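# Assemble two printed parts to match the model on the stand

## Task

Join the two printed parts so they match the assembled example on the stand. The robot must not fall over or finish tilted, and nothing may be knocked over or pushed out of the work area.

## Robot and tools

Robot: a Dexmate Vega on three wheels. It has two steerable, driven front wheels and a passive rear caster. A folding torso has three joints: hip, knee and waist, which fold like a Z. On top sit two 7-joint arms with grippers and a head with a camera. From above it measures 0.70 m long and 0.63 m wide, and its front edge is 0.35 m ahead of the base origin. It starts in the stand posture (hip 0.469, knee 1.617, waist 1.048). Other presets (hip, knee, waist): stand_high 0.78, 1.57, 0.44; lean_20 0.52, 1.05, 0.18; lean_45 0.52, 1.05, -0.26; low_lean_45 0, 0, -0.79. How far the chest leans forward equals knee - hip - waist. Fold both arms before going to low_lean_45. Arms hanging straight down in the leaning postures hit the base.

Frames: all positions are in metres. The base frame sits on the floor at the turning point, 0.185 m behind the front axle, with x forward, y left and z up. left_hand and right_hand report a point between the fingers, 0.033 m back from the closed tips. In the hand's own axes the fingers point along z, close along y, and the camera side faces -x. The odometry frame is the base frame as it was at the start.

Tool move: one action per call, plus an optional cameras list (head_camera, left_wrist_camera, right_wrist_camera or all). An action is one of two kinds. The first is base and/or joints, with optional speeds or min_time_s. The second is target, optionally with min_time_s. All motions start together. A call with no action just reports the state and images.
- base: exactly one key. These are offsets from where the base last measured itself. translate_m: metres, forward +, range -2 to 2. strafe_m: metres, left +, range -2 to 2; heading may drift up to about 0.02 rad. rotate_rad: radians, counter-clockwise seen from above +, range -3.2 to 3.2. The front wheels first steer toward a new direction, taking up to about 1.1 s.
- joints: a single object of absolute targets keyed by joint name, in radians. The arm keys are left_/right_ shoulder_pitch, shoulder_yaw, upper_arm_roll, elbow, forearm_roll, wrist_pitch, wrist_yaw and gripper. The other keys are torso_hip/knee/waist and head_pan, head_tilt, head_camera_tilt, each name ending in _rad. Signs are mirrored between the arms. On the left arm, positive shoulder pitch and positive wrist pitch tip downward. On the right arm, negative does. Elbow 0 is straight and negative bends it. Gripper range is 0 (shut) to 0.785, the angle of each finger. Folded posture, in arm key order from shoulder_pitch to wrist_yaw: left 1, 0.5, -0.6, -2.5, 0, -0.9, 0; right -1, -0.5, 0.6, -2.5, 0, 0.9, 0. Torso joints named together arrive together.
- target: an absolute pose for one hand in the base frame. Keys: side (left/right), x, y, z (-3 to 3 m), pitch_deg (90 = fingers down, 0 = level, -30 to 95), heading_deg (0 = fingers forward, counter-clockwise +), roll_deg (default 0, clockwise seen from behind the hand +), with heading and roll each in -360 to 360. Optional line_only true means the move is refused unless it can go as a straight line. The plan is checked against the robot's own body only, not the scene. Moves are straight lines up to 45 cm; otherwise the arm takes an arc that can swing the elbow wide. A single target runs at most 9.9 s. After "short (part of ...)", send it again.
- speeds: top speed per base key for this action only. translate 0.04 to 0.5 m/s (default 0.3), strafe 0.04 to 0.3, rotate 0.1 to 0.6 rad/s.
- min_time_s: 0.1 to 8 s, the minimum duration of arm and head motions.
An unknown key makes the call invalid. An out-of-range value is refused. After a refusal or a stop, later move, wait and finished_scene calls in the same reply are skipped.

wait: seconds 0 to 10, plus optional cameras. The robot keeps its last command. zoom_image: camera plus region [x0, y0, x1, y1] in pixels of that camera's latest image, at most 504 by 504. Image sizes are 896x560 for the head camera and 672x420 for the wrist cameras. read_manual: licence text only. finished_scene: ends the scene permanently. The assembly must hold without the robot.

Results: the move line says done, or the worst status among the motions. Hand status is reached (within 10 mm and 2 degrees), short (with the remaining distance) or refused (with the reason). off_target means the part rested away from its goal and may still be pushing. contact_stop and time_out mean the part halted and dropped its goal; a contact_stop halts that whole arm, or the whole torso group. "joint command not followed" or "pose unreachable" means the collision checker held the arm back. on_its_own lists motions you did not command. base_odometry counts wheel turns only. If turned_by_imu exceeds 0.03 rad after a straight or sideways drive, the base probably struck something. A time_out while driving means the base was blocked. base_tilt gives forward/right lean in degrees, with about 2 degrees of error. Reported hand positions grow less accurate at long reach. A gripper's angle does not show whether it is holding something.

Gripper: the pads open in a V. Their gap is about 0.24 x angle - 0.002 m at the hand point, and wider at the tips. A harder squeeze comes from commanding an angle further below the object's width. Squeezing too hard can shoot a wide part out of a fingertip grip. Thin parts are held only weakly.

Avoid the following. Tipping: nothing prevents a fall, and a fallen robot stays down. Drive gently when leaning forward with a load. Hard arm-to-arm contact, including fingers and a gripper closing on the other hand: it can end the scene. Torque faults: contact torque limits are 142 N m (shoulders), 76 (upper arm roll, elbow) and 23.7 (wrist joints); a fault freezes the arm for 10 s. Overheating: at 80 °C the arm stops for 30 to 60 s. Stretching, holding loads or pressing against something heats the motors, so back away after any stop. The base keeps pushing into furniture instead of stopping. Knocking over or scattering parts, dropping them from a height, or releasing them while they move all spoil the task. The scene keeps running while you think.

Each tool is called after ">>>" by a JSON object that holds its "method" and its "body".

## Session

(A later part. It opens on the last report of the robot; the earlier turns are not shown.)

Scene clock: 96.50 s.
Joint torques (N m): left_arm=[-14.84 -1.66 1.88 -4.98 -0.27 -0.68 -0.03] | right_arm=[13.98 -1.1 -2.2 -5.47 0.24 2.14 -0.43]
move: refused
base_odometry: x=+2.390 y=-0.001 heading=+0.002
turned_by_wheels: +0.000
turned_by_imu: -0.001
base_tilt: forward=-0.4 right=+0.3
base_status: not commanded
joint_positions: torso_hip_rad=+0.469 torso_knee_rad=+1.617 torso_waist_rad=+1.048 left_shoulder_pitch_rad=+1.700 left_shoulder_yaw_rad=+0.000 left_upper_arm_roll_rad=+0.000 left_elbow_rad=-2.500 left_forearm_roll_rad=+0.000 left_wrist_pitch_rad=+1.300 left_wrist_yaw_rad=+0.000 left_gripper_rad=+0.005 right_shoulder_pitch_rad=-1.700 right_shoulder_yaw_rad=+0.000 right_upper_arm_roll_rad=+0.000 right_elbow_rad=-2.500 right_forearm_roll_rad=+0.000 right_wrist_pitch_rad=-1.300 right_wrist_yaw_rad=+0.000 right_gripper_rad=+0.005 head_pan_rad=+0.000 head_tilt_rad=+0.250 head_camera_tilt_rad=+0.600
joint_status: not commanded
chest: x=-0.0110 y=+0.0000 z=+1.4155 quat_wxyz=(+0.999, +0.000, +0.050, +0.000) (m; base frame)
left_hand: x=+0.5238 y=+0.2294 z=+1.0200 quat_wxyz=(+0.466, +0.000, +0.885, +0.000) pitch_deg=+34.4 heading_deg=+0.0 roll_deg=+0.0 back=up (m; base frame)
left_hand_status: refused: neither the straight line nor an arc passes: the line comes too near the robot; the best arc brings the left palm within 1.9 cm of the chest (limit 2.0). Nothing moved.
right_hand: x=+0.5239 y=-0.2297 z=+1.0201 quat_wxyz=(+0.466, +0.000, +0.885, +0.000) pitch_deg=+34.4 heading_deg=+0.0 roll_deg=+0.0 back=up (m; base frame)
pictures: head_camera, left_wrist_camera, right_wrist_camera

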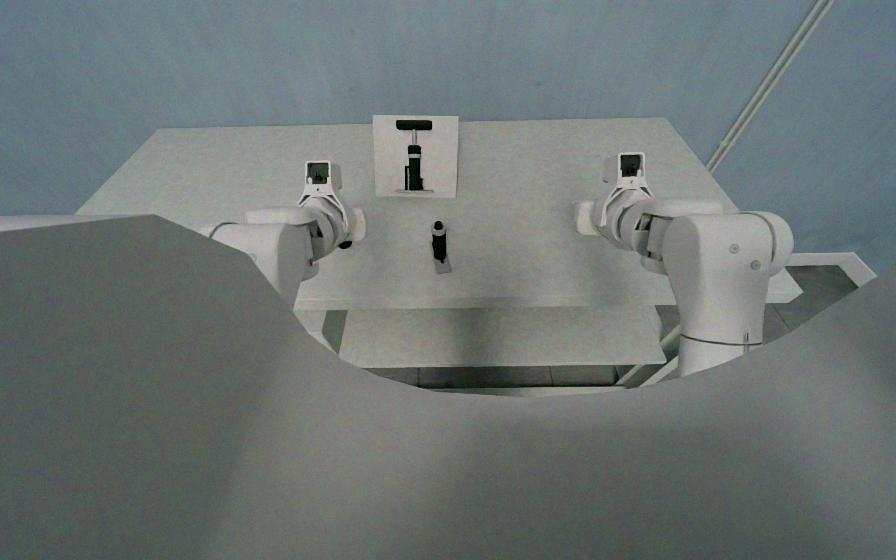

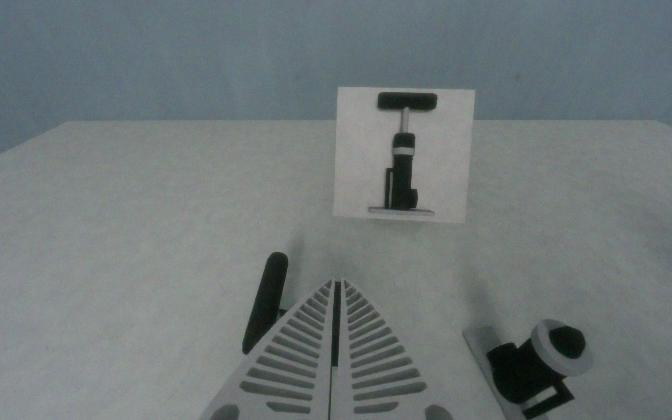

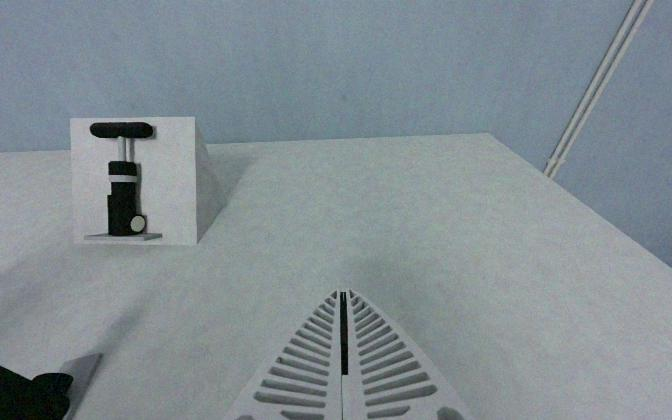

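>>> {"method": "move", "body": {"base": {"translate_m": -0.09}}}

>>> {"method": "move", "body": {"base": {"strafe_m": 0.12}, "speeds": {"strafe_m": 0.1}, "cameras": ["all"]}}

Scene clock: 99.10 s.
Joint torques (N m): left_arm=[-13.6 -0.69 1.98 -4.27 -0.1 -1.15 0.01] | right_arm=[13.27 -0.66 -3.25 -5.71 0.29 1.53 -0.06]
move: done
base_odometry: x=+2.300 y=-0.001 heading=+0.002
turned_by_wheels: +0.000
turned_by_imu: -0.001
base_tilt: forward=-0.3 right=+0.2
base_status: done
joint_positions: torso_hip_rad=+0.469 torso_knee_rad=+1.617 torso_waist_rad=+1.048 left_shoulder_pitch_rad=+1.700 left_shoulder_yaw_rad=+0.000 left_upper_arm_roll_rad=+0.000 left_elbow_rad=-2.500 left_forearm_roll_rad=+0.000 left_wrist_pitch_rad=+1.300 left_wrist_yaw_rad=+0.000 left_gripper_rad=+0.005 right_shoulder_pitch_rad=-1.700 right_shoulder_yaw_rad=+0.000 right_upper_arm_roll_rad=+0.000 right_elbow_rad=-2.500 right_forearm_roll_rad=+0.000 right_wrist_pitch_rad=-1.300 right_wrist_yaw_rad=+0.000 right_gripper_rad=+0.005 head_pan_rad=+0.000 head_tilt_rad=+0.250 head_camera_tilt_rad=+0.600
joint_status: not commanded
chest: x=-0.0111 y=+0.0000 z=+1.4155 quat_wxyz=(+0.999, +0.000, +0.050, +0.000) (m; base frame)
left_hand: x=+0.5238 y=+0.2294 z=+1.0201 quat_wxyz=(+0.466, +0.000, +0.885, +0.000) pitch_deg=+34.4 heading_deg=+0.0 roll_deg=+0.0 back=up (m; base frame)
right_hand: x=+0.5238 y=-0.2297 z=+1.0202 quat_wxyz=(+0.466, +0.000, +0.885, +0.000) pitch_deg=+34.4 heading_deg=+0.0 roll_deg=+0.0 back=up (m; base frame)
pictures: none

Scene clock: 102.43 s.
Joint torques (N m): left_arm=[-12.48 -1.19 1.76 -4.08 -0.13 -2.43 0.28] | right_arm=[13.77 0.8 -2.59 -5.37 0.25 1.36 -0.2]
move: done
base_odometry: x=+2.300 y=+0.119 heading=+0.003
turned_by_wheels: +0.000
turned_by_imu: -0.002
base_tilt: forward=-0.2 right=+0.2
base_status: done
joint_positions: torso_hip_rad=+0.469 torso_knee_rad=+1.617 torso_waist_rad=+1.048 left_shoulder_pitch_rad=+1.700 left_shoulder_yaw_rad=+0.000 left_upper_arm_roll_rad=+0.000 left_elbow_rad=-2.500 left_forearm_roll_rad=+0.000 left_wrist_pitch_rad=+1.300 left_wrist_yaw_rad=+0.000 left_gripper_rad=+0.005 right_shoulder_pitch_rad=-1.700 right_shoulder_yaw_rad=+0.000 right_upper_arm_roll_rad=+0.000 right_elbow_rad=-2.500 right_forearm_roll_rad=+0.000 right_wrist_pitch_rad=-1.300 right_wrist_yaw_rad=+0.000 right_gripper_rad=+0.005 head_pan_rad=+0.000 head_tilt_rad=+0.250 head_camera_tilt_rad=+0.600
joint_status: not commanded
chest: x=-0.0110 y=+0.0000 z=+1.4155 quat_wxyz=(+0.999, +0.000, +0.050, +0.000) (m; base frame)
left_hand: x=+0.5238 y=+0.2293 z=+1.0200 quat_wxyz=(+0.466, +0.000, +0.885, +0.000) pitch_deg=+34.4 heading_deg=+0.0 roll_deg=+0.0 back=up (m; base frame)
right_hand: x=+0.5239 y=-0.2296 z=+1.0201 quat_wxyz=(+0.466, +0.000, +0.885, +0.000) pitch_deg=+34.4 heading_deg=+0.0 roll_deg=+0.0 back=up (m; base frame)
pictures: head_camera, left_wrist_camera, right_wrist_camera

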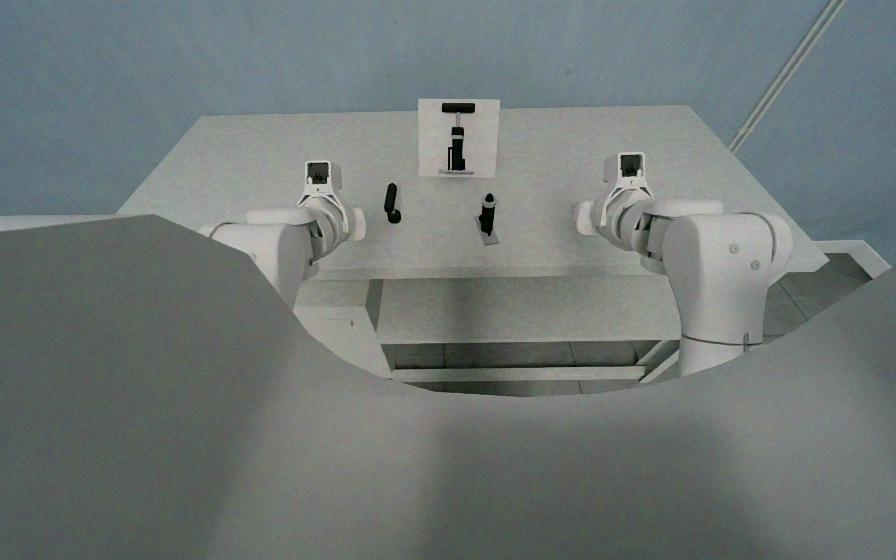

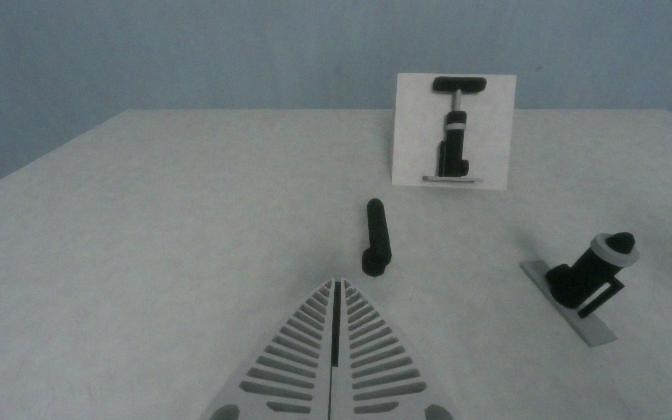

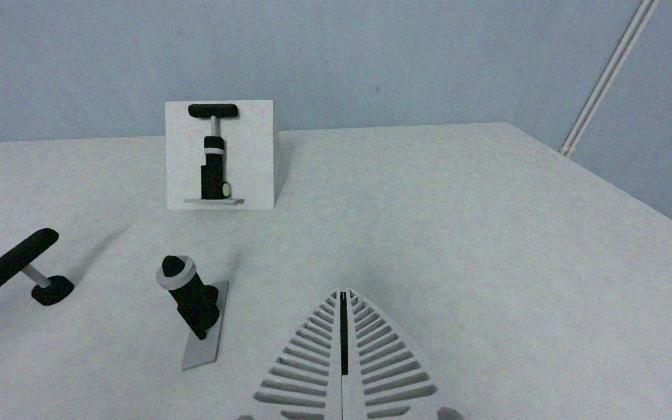

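>>> {"method": "zoom_image", "body": {"camera": "head_camera", "region": [370, 90, 520, 260]}}

>>> {"method": "zoom_image", "body": {"camera": "left_wrist_camera", "region": [340, 190, 440, 290]}}

>>> {"method": "zoom_image", "body": {"camera": "right_wrist_camera", "region": [130, 230, 270, 380]}}

>>> {"method": "zoom_image", "body": {"camera": "right_wrist_camera", "region": [0, 210, 100, 320]}}

>>> {"method": "zoom_image", "body": {"camera": "left_wrist_camera", "region": [500, 210, 650, 360]}}

Scaled by 2.965 from the camera's 896x560 image, which has a finer 960x600 frame.

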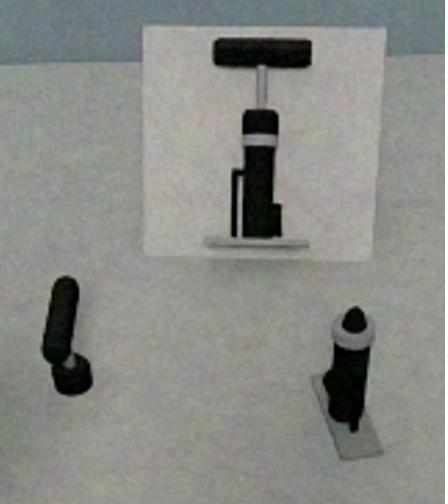

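Scaled by 5.040 from the camera's 672x420 image, which has a finer 960x600 frame.

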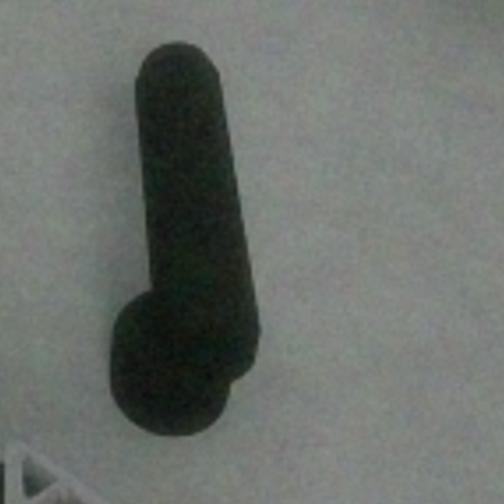

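Scaled by 3.360 from the camera's 672x420 image, which has a finer 960x600 frame.

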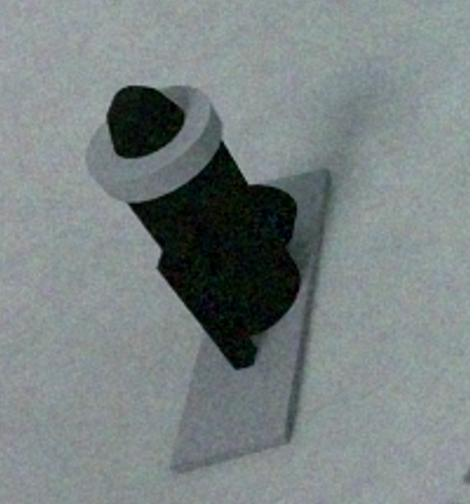

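Scaled by 4.582 from the camera's 672x420 image, which has a finer 960x600 frame.

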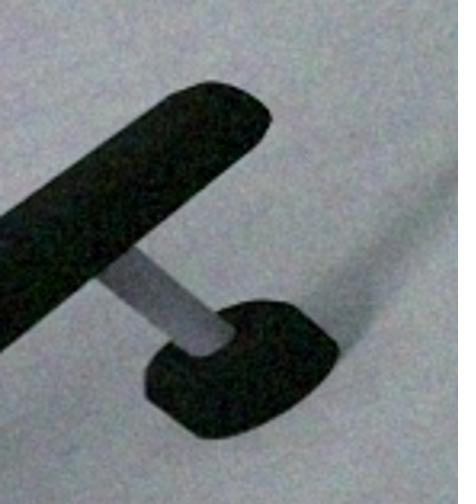

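Scaled by 3.360 from the camera's 672x420 image, which has a finer 960x600 frame.

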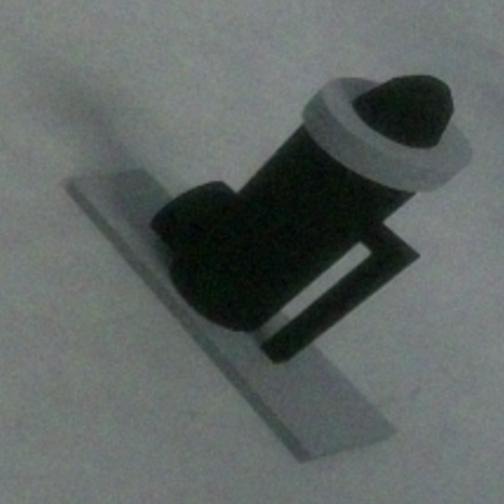

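>>> {"method": "move", "body": {"target": {"side": "left", "x": 0.515, "y": -0.002, "z": 1.04, "pitch_deg": 50, "heading_deg": -30, "line_only": true}, "cameras": ["all"]}}

Scene clock: 104.10 s.
Joint torques (N m): left_arm=[-13.95 -2.54 0.79 -4.26 -0.14 -0.96 0.02] | right_arm=[13.65 -0.14 -2.23 -6.43 0.19 0.44 -0.03]
move: refused
base_odometry: x=+2.300 y=+0.119 heading=+0.003
turned_by_wheels: +0.000
turned_by_imu: +0.000
base_tilt: forward=-0.4 right=+0.1
base_status: not commanded
joint_positions: torso_hip_rad=+0.469 torso_knee_rad=+1.617 torso_waist_rad=+1.048 left_shoulder_pitch_rad=+1.700 left_shoulder_yaw_rad=+0.000 left_upper_arm_roll_rad=+0.000 left_elbow_rad=-2.500 left_forearm_roll_rad=+0.000 left_wrist_pitch_rad=+1.300 left_wrist_yaw_rad=+0.000 left_gripper_rad=+0.005 right_shoulder_pitch_rad=-1.700 right_shoulder_yaw_rad=+0.000 right_upper_arm_roll_rad=+0.000 right_elbow_rad=-2.500 right_forearm_roll_rad=+0.000 right_wrist_pitch_rad=-1.300 right_wrist_yaw_rad=+0.000 right_gripper_rad=+0.005 head_pan_rad=+0.000 head_tilt_rad=+0.250 head_camera_tilt_rad=+0.600
joint_status: not commanded
chest: x=-0.0110 y=+0.0000 z=+1.4155 quat_wxyz=(+0.999, +0.000, +0.050, +0.000) (m; base frame)
left_hand: x=+0.5238 y=+0.2293 z=+1.0200 quat_wxyz=(+0.466, +0.000, +0.885, +0.000) pitch_deg=+34.4 heading_deg=+0.0 roll_deg=+0.0 back=up (m; base frame)
left_hand_status: refused: you asked line_only, and the move would not run on a straight line (no straight line was possible) but on a checked arc of 6.3 s: over the whole arc the hand travels 0.51 m to end 0.23 m from its start, up to 0.13 m off the straight line; left_forearm_roll_rad turns most, 1.90 rad; on the way or at its end the hand turns up to 37 deg from its attitude at the start. Nothing moved.
right_hand: x=+0.5239 y=-0.2296 z=+1.0201 quat_wxyz=(+0.466, +0.000, +0.885, +0.000) pitch_deg=+34.4 heading_deg=+0.0 roll_deg=+0.0 back=up (m; base frame)
pictures: head_camera, left_wrist_camera, right_wrist_camera

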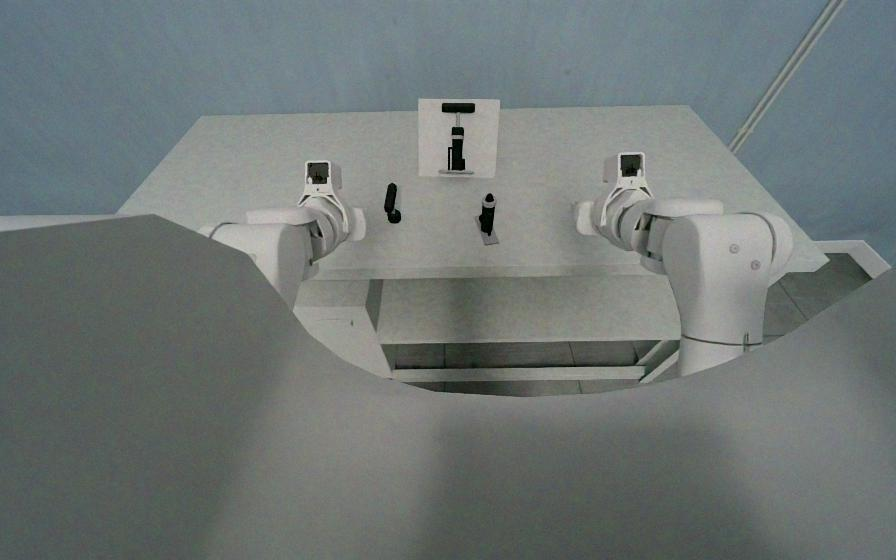

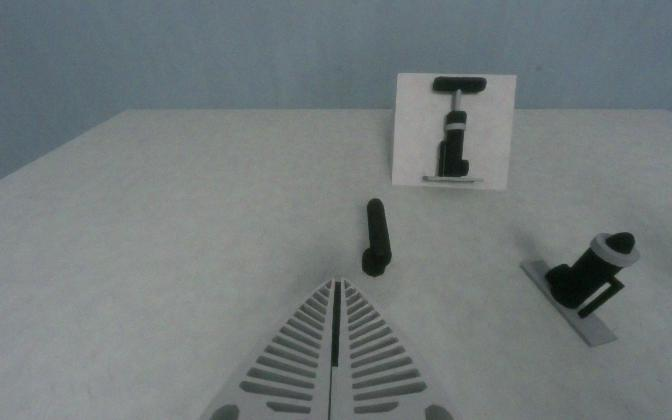

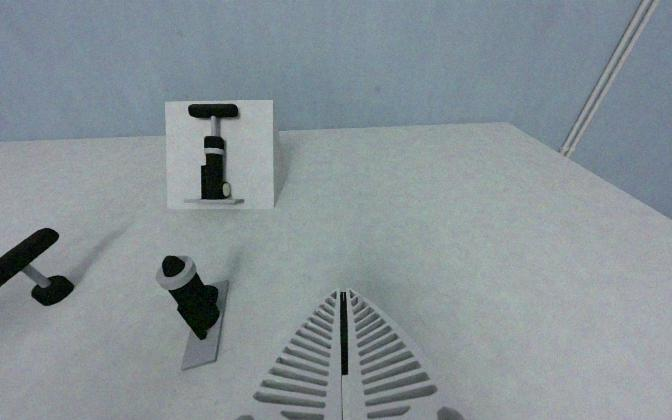

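>>> {"method": "move", "body": {"target": {"side": "left", "x": 0.50, "y": 0.23, "z": 1.15, "pitch_deg": 25, "heading_deg": 0, "line_only": true}}}

>>> {"method": "move", "body": {"target": {"side": "left", "x": 0.50, "y": 0.12, "z": 1.17, "pitch_deg": 50, "heading_deg": -30}, "cameras": ["all"]}}

Scene clock: 105.33 s.
Joint torques (N m): left_arm=[-13.72 -1.42 1.09 -5.53 0.15 -1.77 0.44] | right_arm=[14.66 0.78 -2.21 -6.75 0.15 1.68 0.13]
move: refused
base_odometry: x=+2.300 y=+0.119 heading=+0.003
turned_by_wheels: +0.000
turned_by_imu: +0.000
base_tilt: forward=-0.4 right=+0.3
base_status: not commanded
joint_positions: torso_hip_rad=+0.469 torso_knee_rad=+1.617 torso_waist_rad=+1.048 left_shoulder_pitch_rad=+1.700 left_shoulder_yaw_rad=+0.000 left_upper_arm_roll_rad=+0.000 left_elbow_rad=-2.500 left_forearm_roll_rad=+0.000 left_wrist_pitch_rad=+1.300 left_wrist_yaw_rad=+0.000 left_gripper_rad=+0.005 right_shoulder_pitch_rad=-1.700 right_shoulder_yaw_rad=+0.000 right_upper_arm_roll_rad=+0.000 right_elbow_rad=-2.500 right_forearm_roll_rad=+0.000 right_wrist_pitch_rad=-1.300 right_wrist_yaw_rad=+0.000 right_gripper_rad=+0.005 head_pan_rad=+0.000 head_tilt_rad=+0.250 head_camera_tilt_rad=+0.600
joint_status: not commanded
chest: x=-0.0110 y=+0.0000 z=+1.4155 quat_wxyz=(+0.999, +0.000, +0.050, +0.000) (m; base frame)
left_hand: x=+0.5238 y=+0.2293 z=+1.0200 quat_wxyz=(+0.466, +0.000, +0.885, +0.000) pitch_deg=+34.4 heading_deg=+0.0 roll_deg=+0.0 back=up (m; base frame)
left_hand_status: refused: you asked line_only, and the move would not run on a straight line (no straight line was possible) but on a checked arc of 4.7 s: over the whole arc the hand travels 0.16 m to end 0.13 m from its start, up to 0.03 m off the straight line; left_forearm_roll_rad turns most, 1.39 rad; on the way or at its end the hand turns up to 13 deg from its attitude at the start. Nothing moved.
right_hand: x=+0.5239 y=-0.2296 z=+1.0201 quat_wxyz=(+0.466, +0.000, +0.885, +0.000) pitch_deg=+34.4 heading_deg=+0.0 roll_deg=+0.0 back=up (m; base frame)
pictures: none

not run: a stop came earlier in this reply.

>>> {"method": "move", "body": {"target": {"side": "left", "x": 0.50, "y": 0.23, "z": 1.15, "pitch_deg": 25, "heading_deg": 0}}}

>>> {"method": "move", "body": {"target": {"side": "left", "x": 0.50, "y": 0.12, "z": 1.17, "pitch_deg": 50, "heading_deg": -30, "line_only": true}, "cameras": ["all"]}}

Scene clock: 111.83 s.
Joint torques (N m): left_arm=[-1.68 8.47 -6.61 -4.34 0.55 -1.5 0.12] | right_arm=[13.46 -0.7 -2.81 -6.46 0.52 1.55 -0.13]
move: done
base_odometry: x=+2.300 y=+0.119 heading=+0.003
turned_by_wheels: +0.000
turned_by_imu: -0.002
base_tilt: forward=-0.4 right=+0.2
base_status: not commanded
joint_positions: torso_hip_rad=+0.469 torso_knee_rad=+1.617 torso_waist_rad=+1.048 left_shoulder_pitch_rad=+1.729 left_shoulder_yaw_rad=+0.698 left_upper_arm_roll_rad=-0.127 left_elbow_rad=-2.671 left_forearm_roll_rad=-1.382 left_wrist_pitch_rad=+0.907 left_wrist_yaw_rad=+1.031 left_gripper_rad=+0.005 right_shoulder_pitch_rad=-1.700 right_shoulder_yaw_rad=+0.000 right_upper_arm_roll_rad=+0.000 right_elbow_rad=-2.500 right_forearm_roll_rad=+0.000 right_wrist_pitch_rad=-1.300 right_wrist_yaw_rad=+0.000 right_gripper_rad=+0.005 head_pan_rad=+0.000 head_tilt_rad=+0.250 head_camera_tilt_rad=+0.600
joint_status: not commanded
chest: x=-0.0110 y=+0.0000 z=+1.4155 quat_wxyz=(+0.999, +0.000, +0.050, +0.000) (m; base frame)
left_hand: x=+0.5004 y=+0.2299 z=+1.1499 quat_wxyz=(+0.538, +0.000, +0.843, +0.000) pitch_deg=+24.9 heading_deg=+0.0 roll_deg=+0.0 back=up (m; base frame)
left_hand_status: reached (checked arc [no straight line was possible; over the whole arc the hand travels 0.16 m to end 0.13 m from its start, up to 0.03 m off the straight line; left_forearm_roll_rad turns most, 1.39 rad; on the way or at its end the hand turns up to 13 deg from its attitude at the start], planned for 4.7 s): 0 mm and 0.1 deg off.
right_hand: x=+0.5239 y=-0.2296 z=+1.0201 quat_wxyz=(+0.466, +0.000, +0.885, +0.000) pitch_deg=+34.4 heading_deg=+0.0 roll_deg=+0.0 back=up (m; base frame)
pictures: none

Scene clock: 117.80 s.
Joint torques (N m): left_arm=[-20.69 1.4 -6.57 0.8 -1.16 -1.11 0.4] | right_arm=[11.9 1.14 -1.75 -4.94 -0.06 2.14 -0.38]
move: done
base_odometry: x=+2.300 y=+0.119 heading=+0.003
turned_by_wheels: +0.000
turned_by_imu: -0.002
base_tilt: forward=-0.2 right=+0.2
base_status: not commanded
joint_positions: torso_hip_rad=+0.469 torso_knee_rad=+1.617 torso_waist_rad=+1.048 left_shoulder_pitch_rad=+0.640 left_shoulder_yaw_rad=+1.119 left_upper_arm_roll_rad=+0.578 left_elbow_rad=-2.265 left_forearm_roll_rad=-2.361 left_wrist_pitch_rad=+1.095 left_wrist_yaw_rad=+1.087 left_gripper_rad=+0.005 right_shoulder_pitch_rad=-1.700 right_shoulder_yaw_rad=+0.000 right_upper_arm_roll_rad=+0.000 right_elbow_rad=-2.500 right_forearm_roll_rad=+0.000 right_wrist_pitch_rad=-1.300 right_wrist_yaw_rad=+0.000 right_gripper_rad=+0.005 head_pan_rad=+0.000 head_tilt_rad=+0.250 head_camera_tilt_rad=+0.600
joint_status: not commanded
chest: x=-0.0110 y=+0.0000 z=+1.4155 quat_wxyz=(+0.999, +0.000, +0.050, +0.000) (m; base frame)
left_hand: x=+0.4999 y=+0.1203 z=+1.1696 quat_wxyz=(+0.331, +0.242, +0.908, -0.088) pitch_deg=+49.9 heading_deg=-29.9 roll_deg=+0.0 back=up (m; base frame)
left_hand_status: reached (straight line, planned for 4.5 s): 1 mm and 0.1 deg off.
right_hand: x=+0.5239 y=-0.2296 z=+1.0201 quat_wxyz=(+0.466, +0.000, +0.885, +0.000) pitch_deg=+34.4 heading_deg=+0.0 roll_deg=+0.0 back=up (m; base frame)
pictures: head_camera, left_wrist_camera, right_wrist_camera

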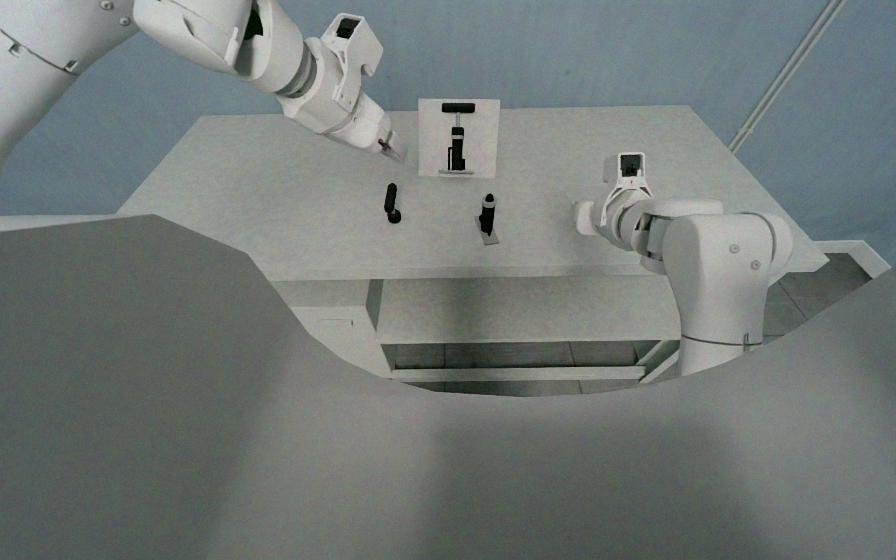

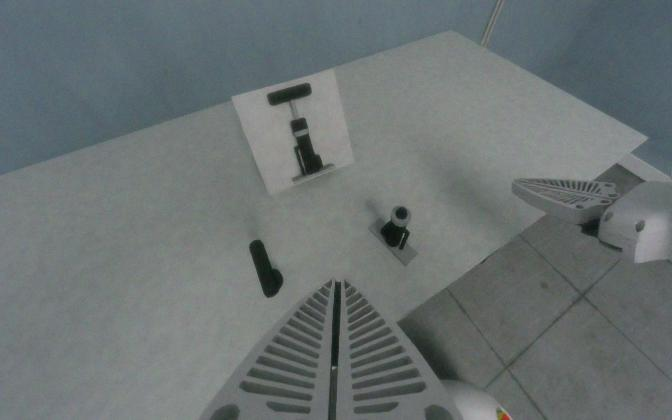

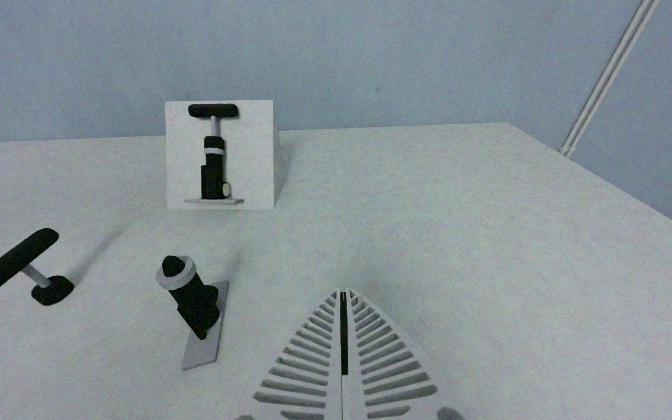

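>>> {"method": "zoom_image", "body": {"camera": "left_wrist_camera", "region": [360, 190, 430, 270]}}

>>> {"method": "zoom_image", "body": {"camera": "left_wrist_camera", "region": [230, 70, 370, 200]}}

>>> {"method": "zoom_image", "body": {"camera": "left_wrist_camera", "region": [500, 150, 672, 280]}}

Scaled by 6.300 from the camera's 672x420 image, which has a finer 960x600 frame.

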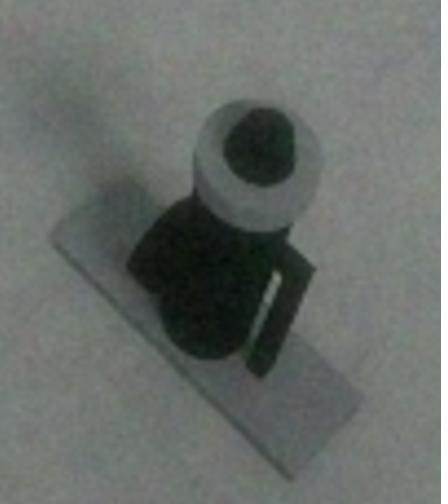

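Scaled by 3.600 from the camera's 672x420 image, which has a finer 960x600 frame.

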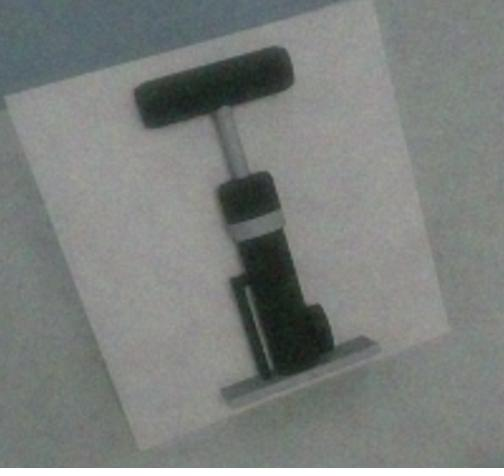

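Scaled by 2.930 from the camera's 672x420 image, which has a finer 960x600 frame.

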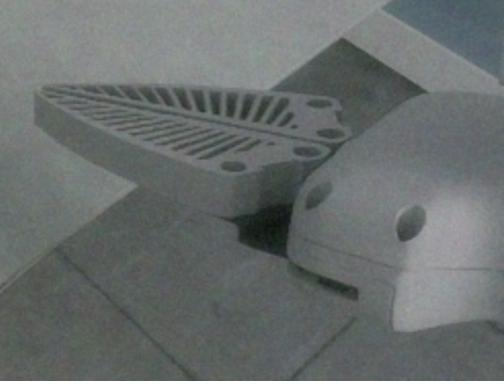

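>>> {"method": "move", "body": {"target": {"side": "left", "x": 0.515, "y": 0.0, "z": 1.05, "pitch_deg": 50, "heading_deg": -30, "line_only": true}, "cameras": ["left_wrist_camera", "head_camera"]}}

Scene clock: 122.50 s.
Joint torques (N m): left_arm=[-8.51 -2.57 -6.08 -1.21 0.69 -0.93 0.46] | right_arm=[13.09 2.41 -2.31 -4.41 0.02 1.65 0.08]
move: done
base_odometry: x=+2.300 y=+0.119 heading=+0.003
turned_by_wheels: +0.000
turned_by_imu: -0.001
base_tilt: forward=-0.3 right=+0.1
base_status: not commanded
joint_positions: torso_hip_rad=+0.469 torso_knee_rad=+1.617 torso_waist_rad=+1.048 left_shoulder_pitch_rad=+0.603 left_shoulder_yaw_rad=+0.807 left_upper_arm_roll_rad=+1.034 left_elbow_rad=-2.164 left_forearm_roll_rad=-1.946 left_wrist_pitch_rad=+0.840 left_wrist_yaw_rad=+1.087 left_gripper_rad=+0.005 right_shoulder_pitch_rad=-1.700 right_shoulder_yaw_rad=+0.000 right_upper_arm_roll_rad=+0.000 right_elbow_rad=-2.500 right_forearm_roll_rad=+0.000 right_wrist_pitch_rad=-1.300 right_wrist_yaw_rad=+0.000 right_gripper_rad=+0.005 head_pan_rad=+0.000 head_tilt_rad=+0.250 head_camera_tilt_rad=+0.600
joint_status: not commanded
chest: x=-0.0110 y=+0.0000 z=+1.4155 quat_wxyz=(+0.999, +0.000, +0.050, +0.000) (m; base frame)
left_hand: x=+0.5150 y=+0.0015 z=+1.0513 quat_wxyz=(+0.330, +0.243, +0.908, -0.089) pitch_deg=+50.0 heading_deg=-30.0 roll_deg=-0.1 back=up (m; base frame)
left_hand_status: reached (straight line, planned for 1.9 s): 2 mm and 0.0 deg off.
right_hand: x=+0.5239 y=-0.2296 z=+1.0201 quat_wxyz=(+0.466, +0.000, +0.885, +0.000) pitch_deg=+34.4 heading_deg=+0.0 roll_deg=+0.0 back=up (m; base frame)
pictures: head_camera, left_wrist_camera

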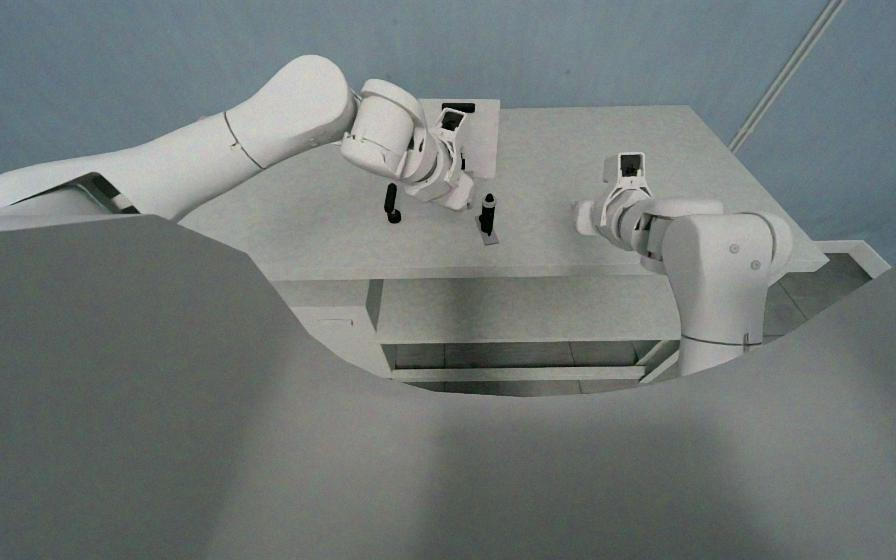

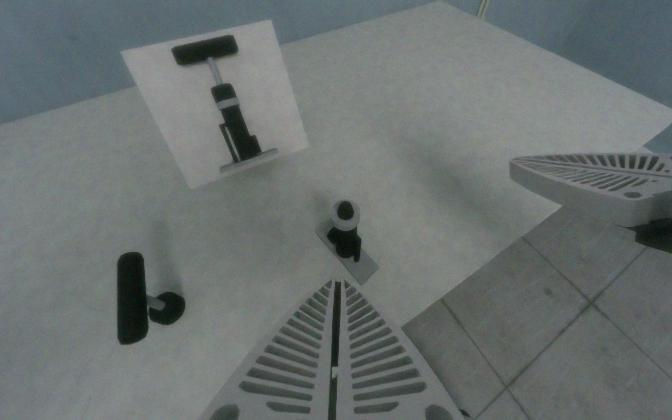

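>>> {"method": "zoom_image", "body": {"camera": "left_wrist_camera", "region": [310, 190, 390, 285]}}

>>> {"method": "zoom_image", "body": {"camera": "left_wrist_camera", "region": [105, 240, 205, 355]}}

>>> {"method": "zoom_image", "body": {"camera": "left_wrist_camera", "region": [120, 10, 320, 200]}}

Scaled by 5.305 from the camera's 672x420 image, which has a finer 960x600 frame.

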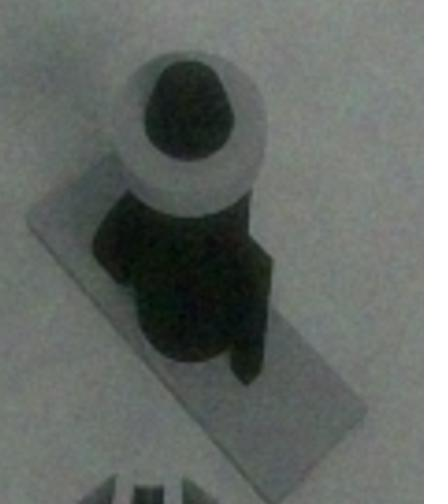

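Scaled by 4.383 from the camera's 672x420 image, which has a finer 960x600 frame.

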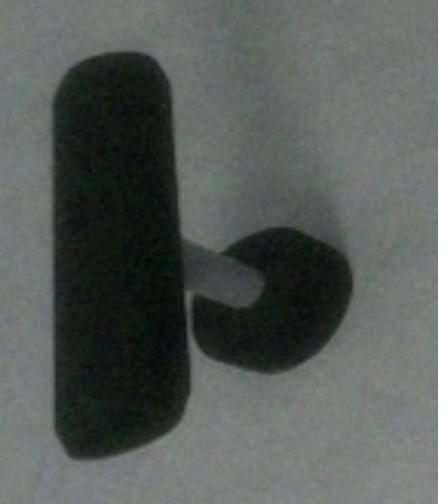

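Scaled by 2.520 from the camera's 672x420 image, which has a finer 960x600 frame.

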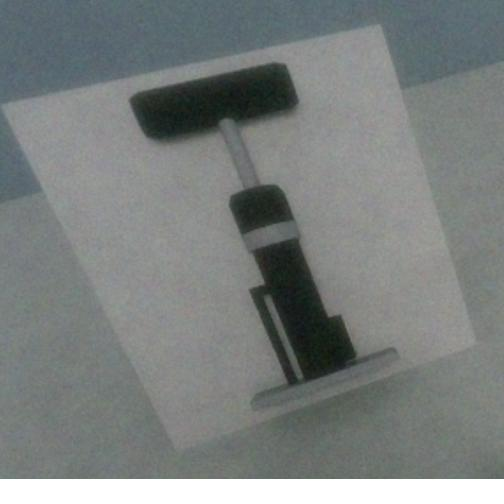

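>>> {"method": "zoom_image", "body": {"camera": "left_wrist_camera", "region": [490, 120, 672, 270]}}

Scaled by 2.769 from the camera's 672x420 image, which has a finer 960x600 frame.

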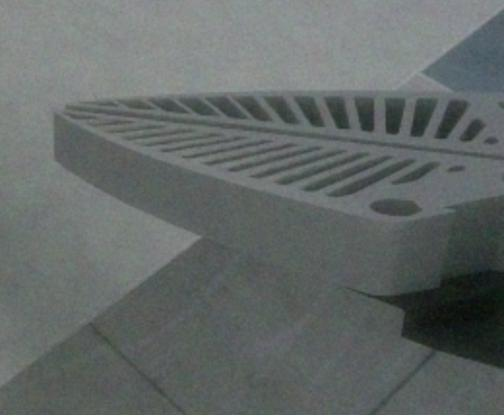

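>>> {"method": "move", "body": {"target": {"side": "left", "x": 0.551, "y": -0.027, "z": 1.035, "pitch_deg": 80, "heading_deg": -30, "line_only": true}, "cameras": ["left_wrist_camera", "head_camera"]}}

Scene clock: 135.93 s.
Joint torques (N m): left_arm=[-30.29 -3.6 -6.3 2.73 -0.89 0.41 0.19] | right_arm=[12.77 0.35 -2.19 -5.09 0.67 1 -0.31]
move: done
base_odometry: x=+2.300 y=+0.119 heading=+0.003
turned_by_wheels: +0.000
turned_by_imu: -0.002
base_tilt: forward=-0.5 right=+0.0
base_status: not commanded
joint_positions: torso_hip_rad=+0.469 torso_knee_rad=+1.617 torso_waist_rad=+1.048 left_shoulder_pitch_rad=-0.005 left_shoulder_yaw_rad=+0.182 left_upper_arm_roll_rad=+1.520 left_elbow_rad=-1.002 left_forearm_roll_rad=-2.446 left_wrist_pitch_rad=+1.217 left_wrist_yaw_rad=+0.995 left_gripper_rad=+0.005 right_shoulder_pitch_rad=-1.700 right_shoulder_yaw_rad=+0.000 right_upper_arm_roll_rad=+0.000 right_elbow_rad=-2.500 right_forearm_roll_rad=+0.000 right_wrist_pitch_rad=-1.300 right_wrist_yaw_rad=+0.000 right_gripper_rad=+0.005 head_pan_rad=+0.000 head_tilt_rad=+0.250 head_camera_tilt_rad=+0.600
joint_status: not commanded
chest: x=-0.0110 y=+0.0000 z=+1.4155 quat_wxyz=(+0.999, +0.000, +0.050, +0.000) (m; base frame)
left_hand: x=+0.5508 y=-0.0268 z=+1.0346 quat_wxyz=(+0.085, +0.258, +0.962, -0.023) pitch_deg=+80.0 heading_deg=-30.0 roll_deg=+0.0 (m; base frame)
left_hand_status: reached (straight line, planned for 4.3 s): 0 mm and 0.0 deg off.
right_hand: x=+0.5239 y=-0.2296 z=+1.0201 quat_wxyz=(+0.466, +0.000, +0.885, +0.000) pitch_deg=+34.4 heading_deg=+0.0 roll_deg=+0.0 back=up (m; base frame)
pictures: head_camera, left_wrist_camera

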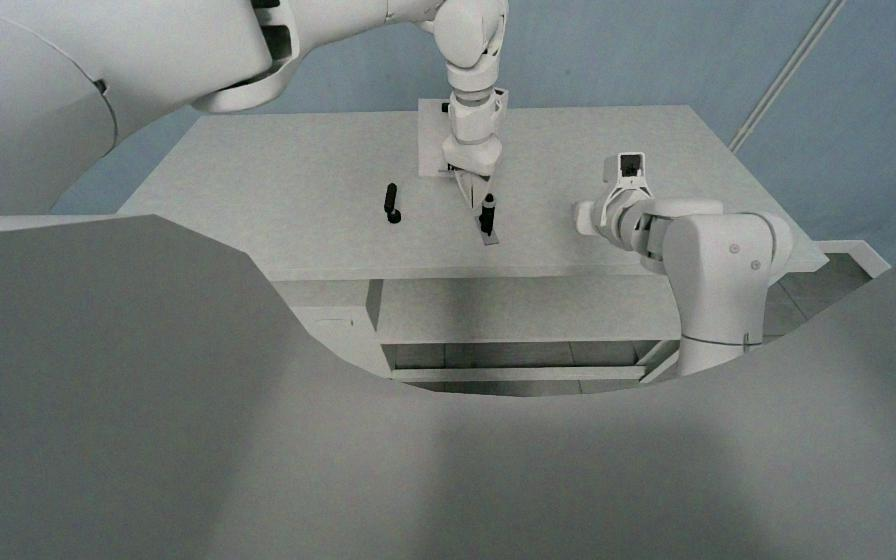

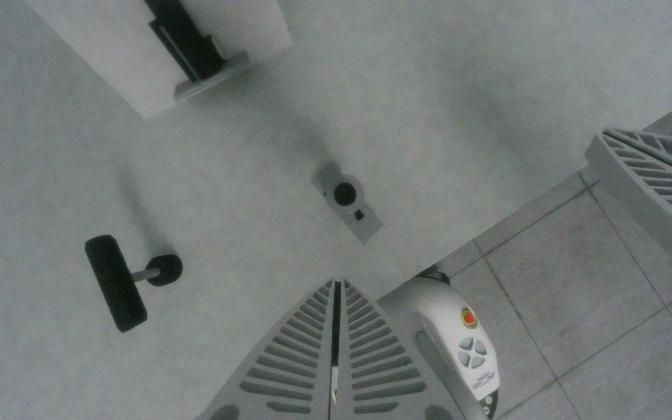

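>>> {"method": "zoom_image", "body": {"camera": "left_wrist_camera", "region": [300, 150, 390, 250]}}

>>> {"method": "zoom_image", "body": {"camera": "left_wrist_camera", "region": [75, 220, 195, 340]}}

>>> {"method": "zoom_image", "body": {"camera": "right_wrist_camera", "region": [150, 235, 230, 315]}}

Scaled by 5.040 from the camera's 672x420 image, which has a finer 960x600 frame.

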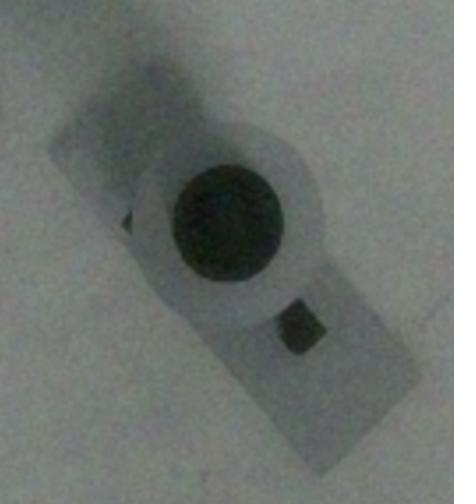

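Scaled by 4.200 from the camera's 672x420 image, which has a finer 960x600 frame.

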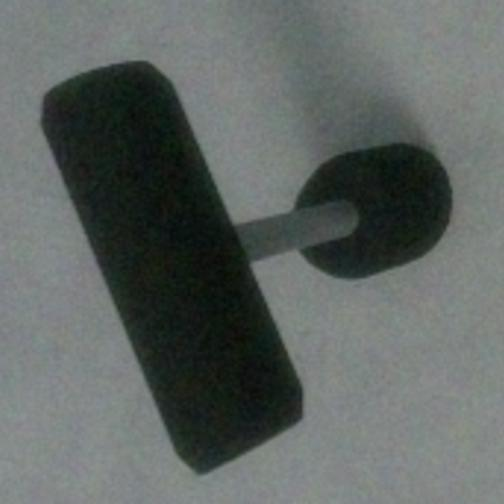

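This scene's latest camera images include none from right_wrist_camera. They are from: head_camera, left_wrist_camera. right_wrist_camera's image comes with the result of a call that names it in "cameras".

>>> {"method": "move", "body": {"target": {"side": "left", "x": 0.655, "y": 0.178, "z": 1.08, "pitch_deg": 70, "heading_deg": -1, "line_only": true}, "cameras": ["all"]}}

Scene clock: 143.40 s.
Joint torques (N m): left_arm=[-28.15 2.21 -12.26 -0.59 0.51 -0.54 0.62] | right_arm=[13.85 0.92 -3.14 -5.59 0.1 1.24 -0.24]
move: done
base_odometry: x=+2.300 y=+0.119 heading=+0.003
turned_by_wheels: +0.000
turned_by_imu: -0.002
base_tilt: forward=-0.4 right=+0.1
base_status: not commanded
joint_positions: torso_hip_rad=+0.469 torso_knee_rad=+1.617 torso_waist_rad=+1.048 left_shoulder_pitch_rad=-0.033 left_shoulder_yaw_rad=+0.632 left_upper_arm_roll_rad=+1.491 left_elbow_rad=-1.196 left_forearm_roll_rad=-2.483 left_wrist_pitch_rad=+0.951 left_wrist_yaw_rad=+1.079 left_gripper_rad=+0.005 right_shoulder_pitch_rad=-1.700 right_shoulder_yaw_rad=+0.000 right_upper_arm_roll_rad=+0.000 right_elbow_rad=-2.500 right_forearm_roll_rad=+0.000 right_wrist_pitch_rad=-1.300 right_wrist_yaw_rad=+0.000 right_gripper_rad=+0.005 head_pan_rad=+0.000 head_tilt_rad=+0.250 head_camera_tilt_rad=+0.600
joint_status: not commanded
chest: x=-0.0110 y=+0.0000 z=+1.4155 quat_wxyz=(+0.999, +0.000, +0.050, +0.000) (m; base frame)
left_hand: x=+0.6537 y=+0.1752 z=+1.0789 quat_wxyz=(+0.172, +0.012, +0.985, -0.002) pitch_deg=+70.2 heading_deg=-1.3 roll_deg=+0.1 back=up (m; base frame)
left_hand_status: reached (straight line, planned for 1.8 s): 3 mm and 0.4 deg off.
right_hand: x=+0.5239 y=-0.2296 z=+1.0201 quat_wxyz=(+0.466, +0.000, +0.885, +0.000) pitch_deg=+34.4 heading_deg=+0.0 roll_deg=+0.0 back=up (m; base frame)
pictures: head_camera, left_wrist_camera, right_wrist_camera

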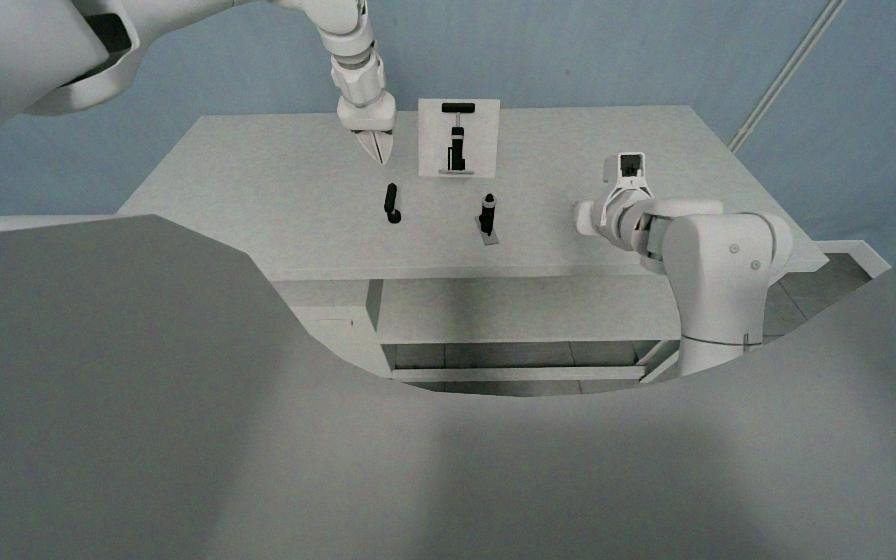

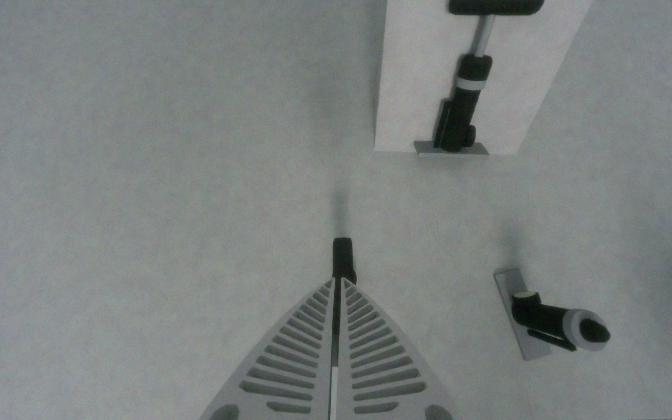

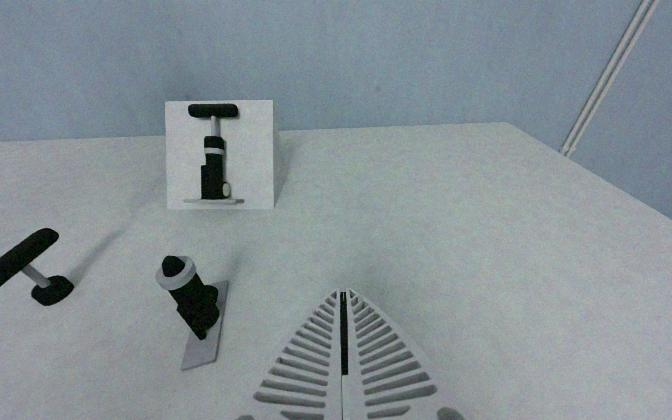

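>>> {"method": "zoom_image", "body": {"camera": "left_wrist_camera", "region": [290, 220, 390, 320]}}

>>> {"method": "zoom_image", "body": {"camera": "left_wrist_camera", "region": [260, 270, 410, 420]}}

>>> {"method": "zoom_image", "body": {"camera": "left_wrist_camera", "region": [480, 250, 620, 370]}}

Scaled by 5.040 from the camera's 672x420 image, which has a finer 960x600 frame.

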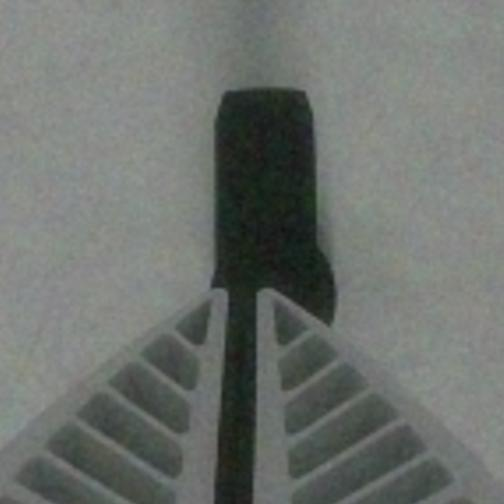

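Scaled by 3.360 from the camera's 672x420 image, which has a finer 960x600 frame.

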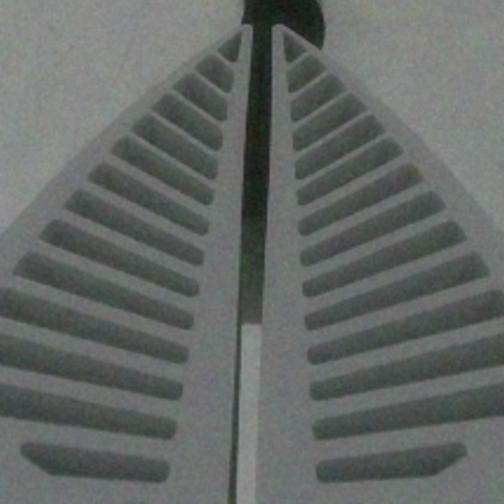

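Scaled by 3.600 from the camera's 672x420 image, which has a finer 960x600 frame.

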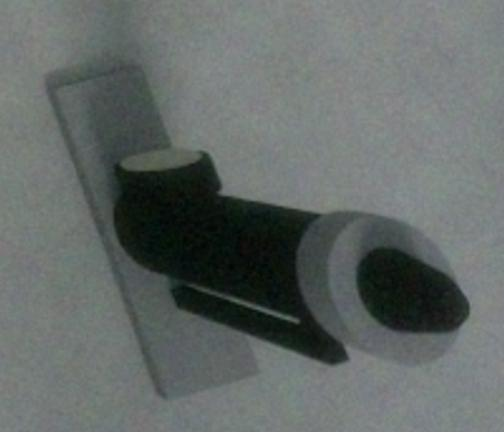

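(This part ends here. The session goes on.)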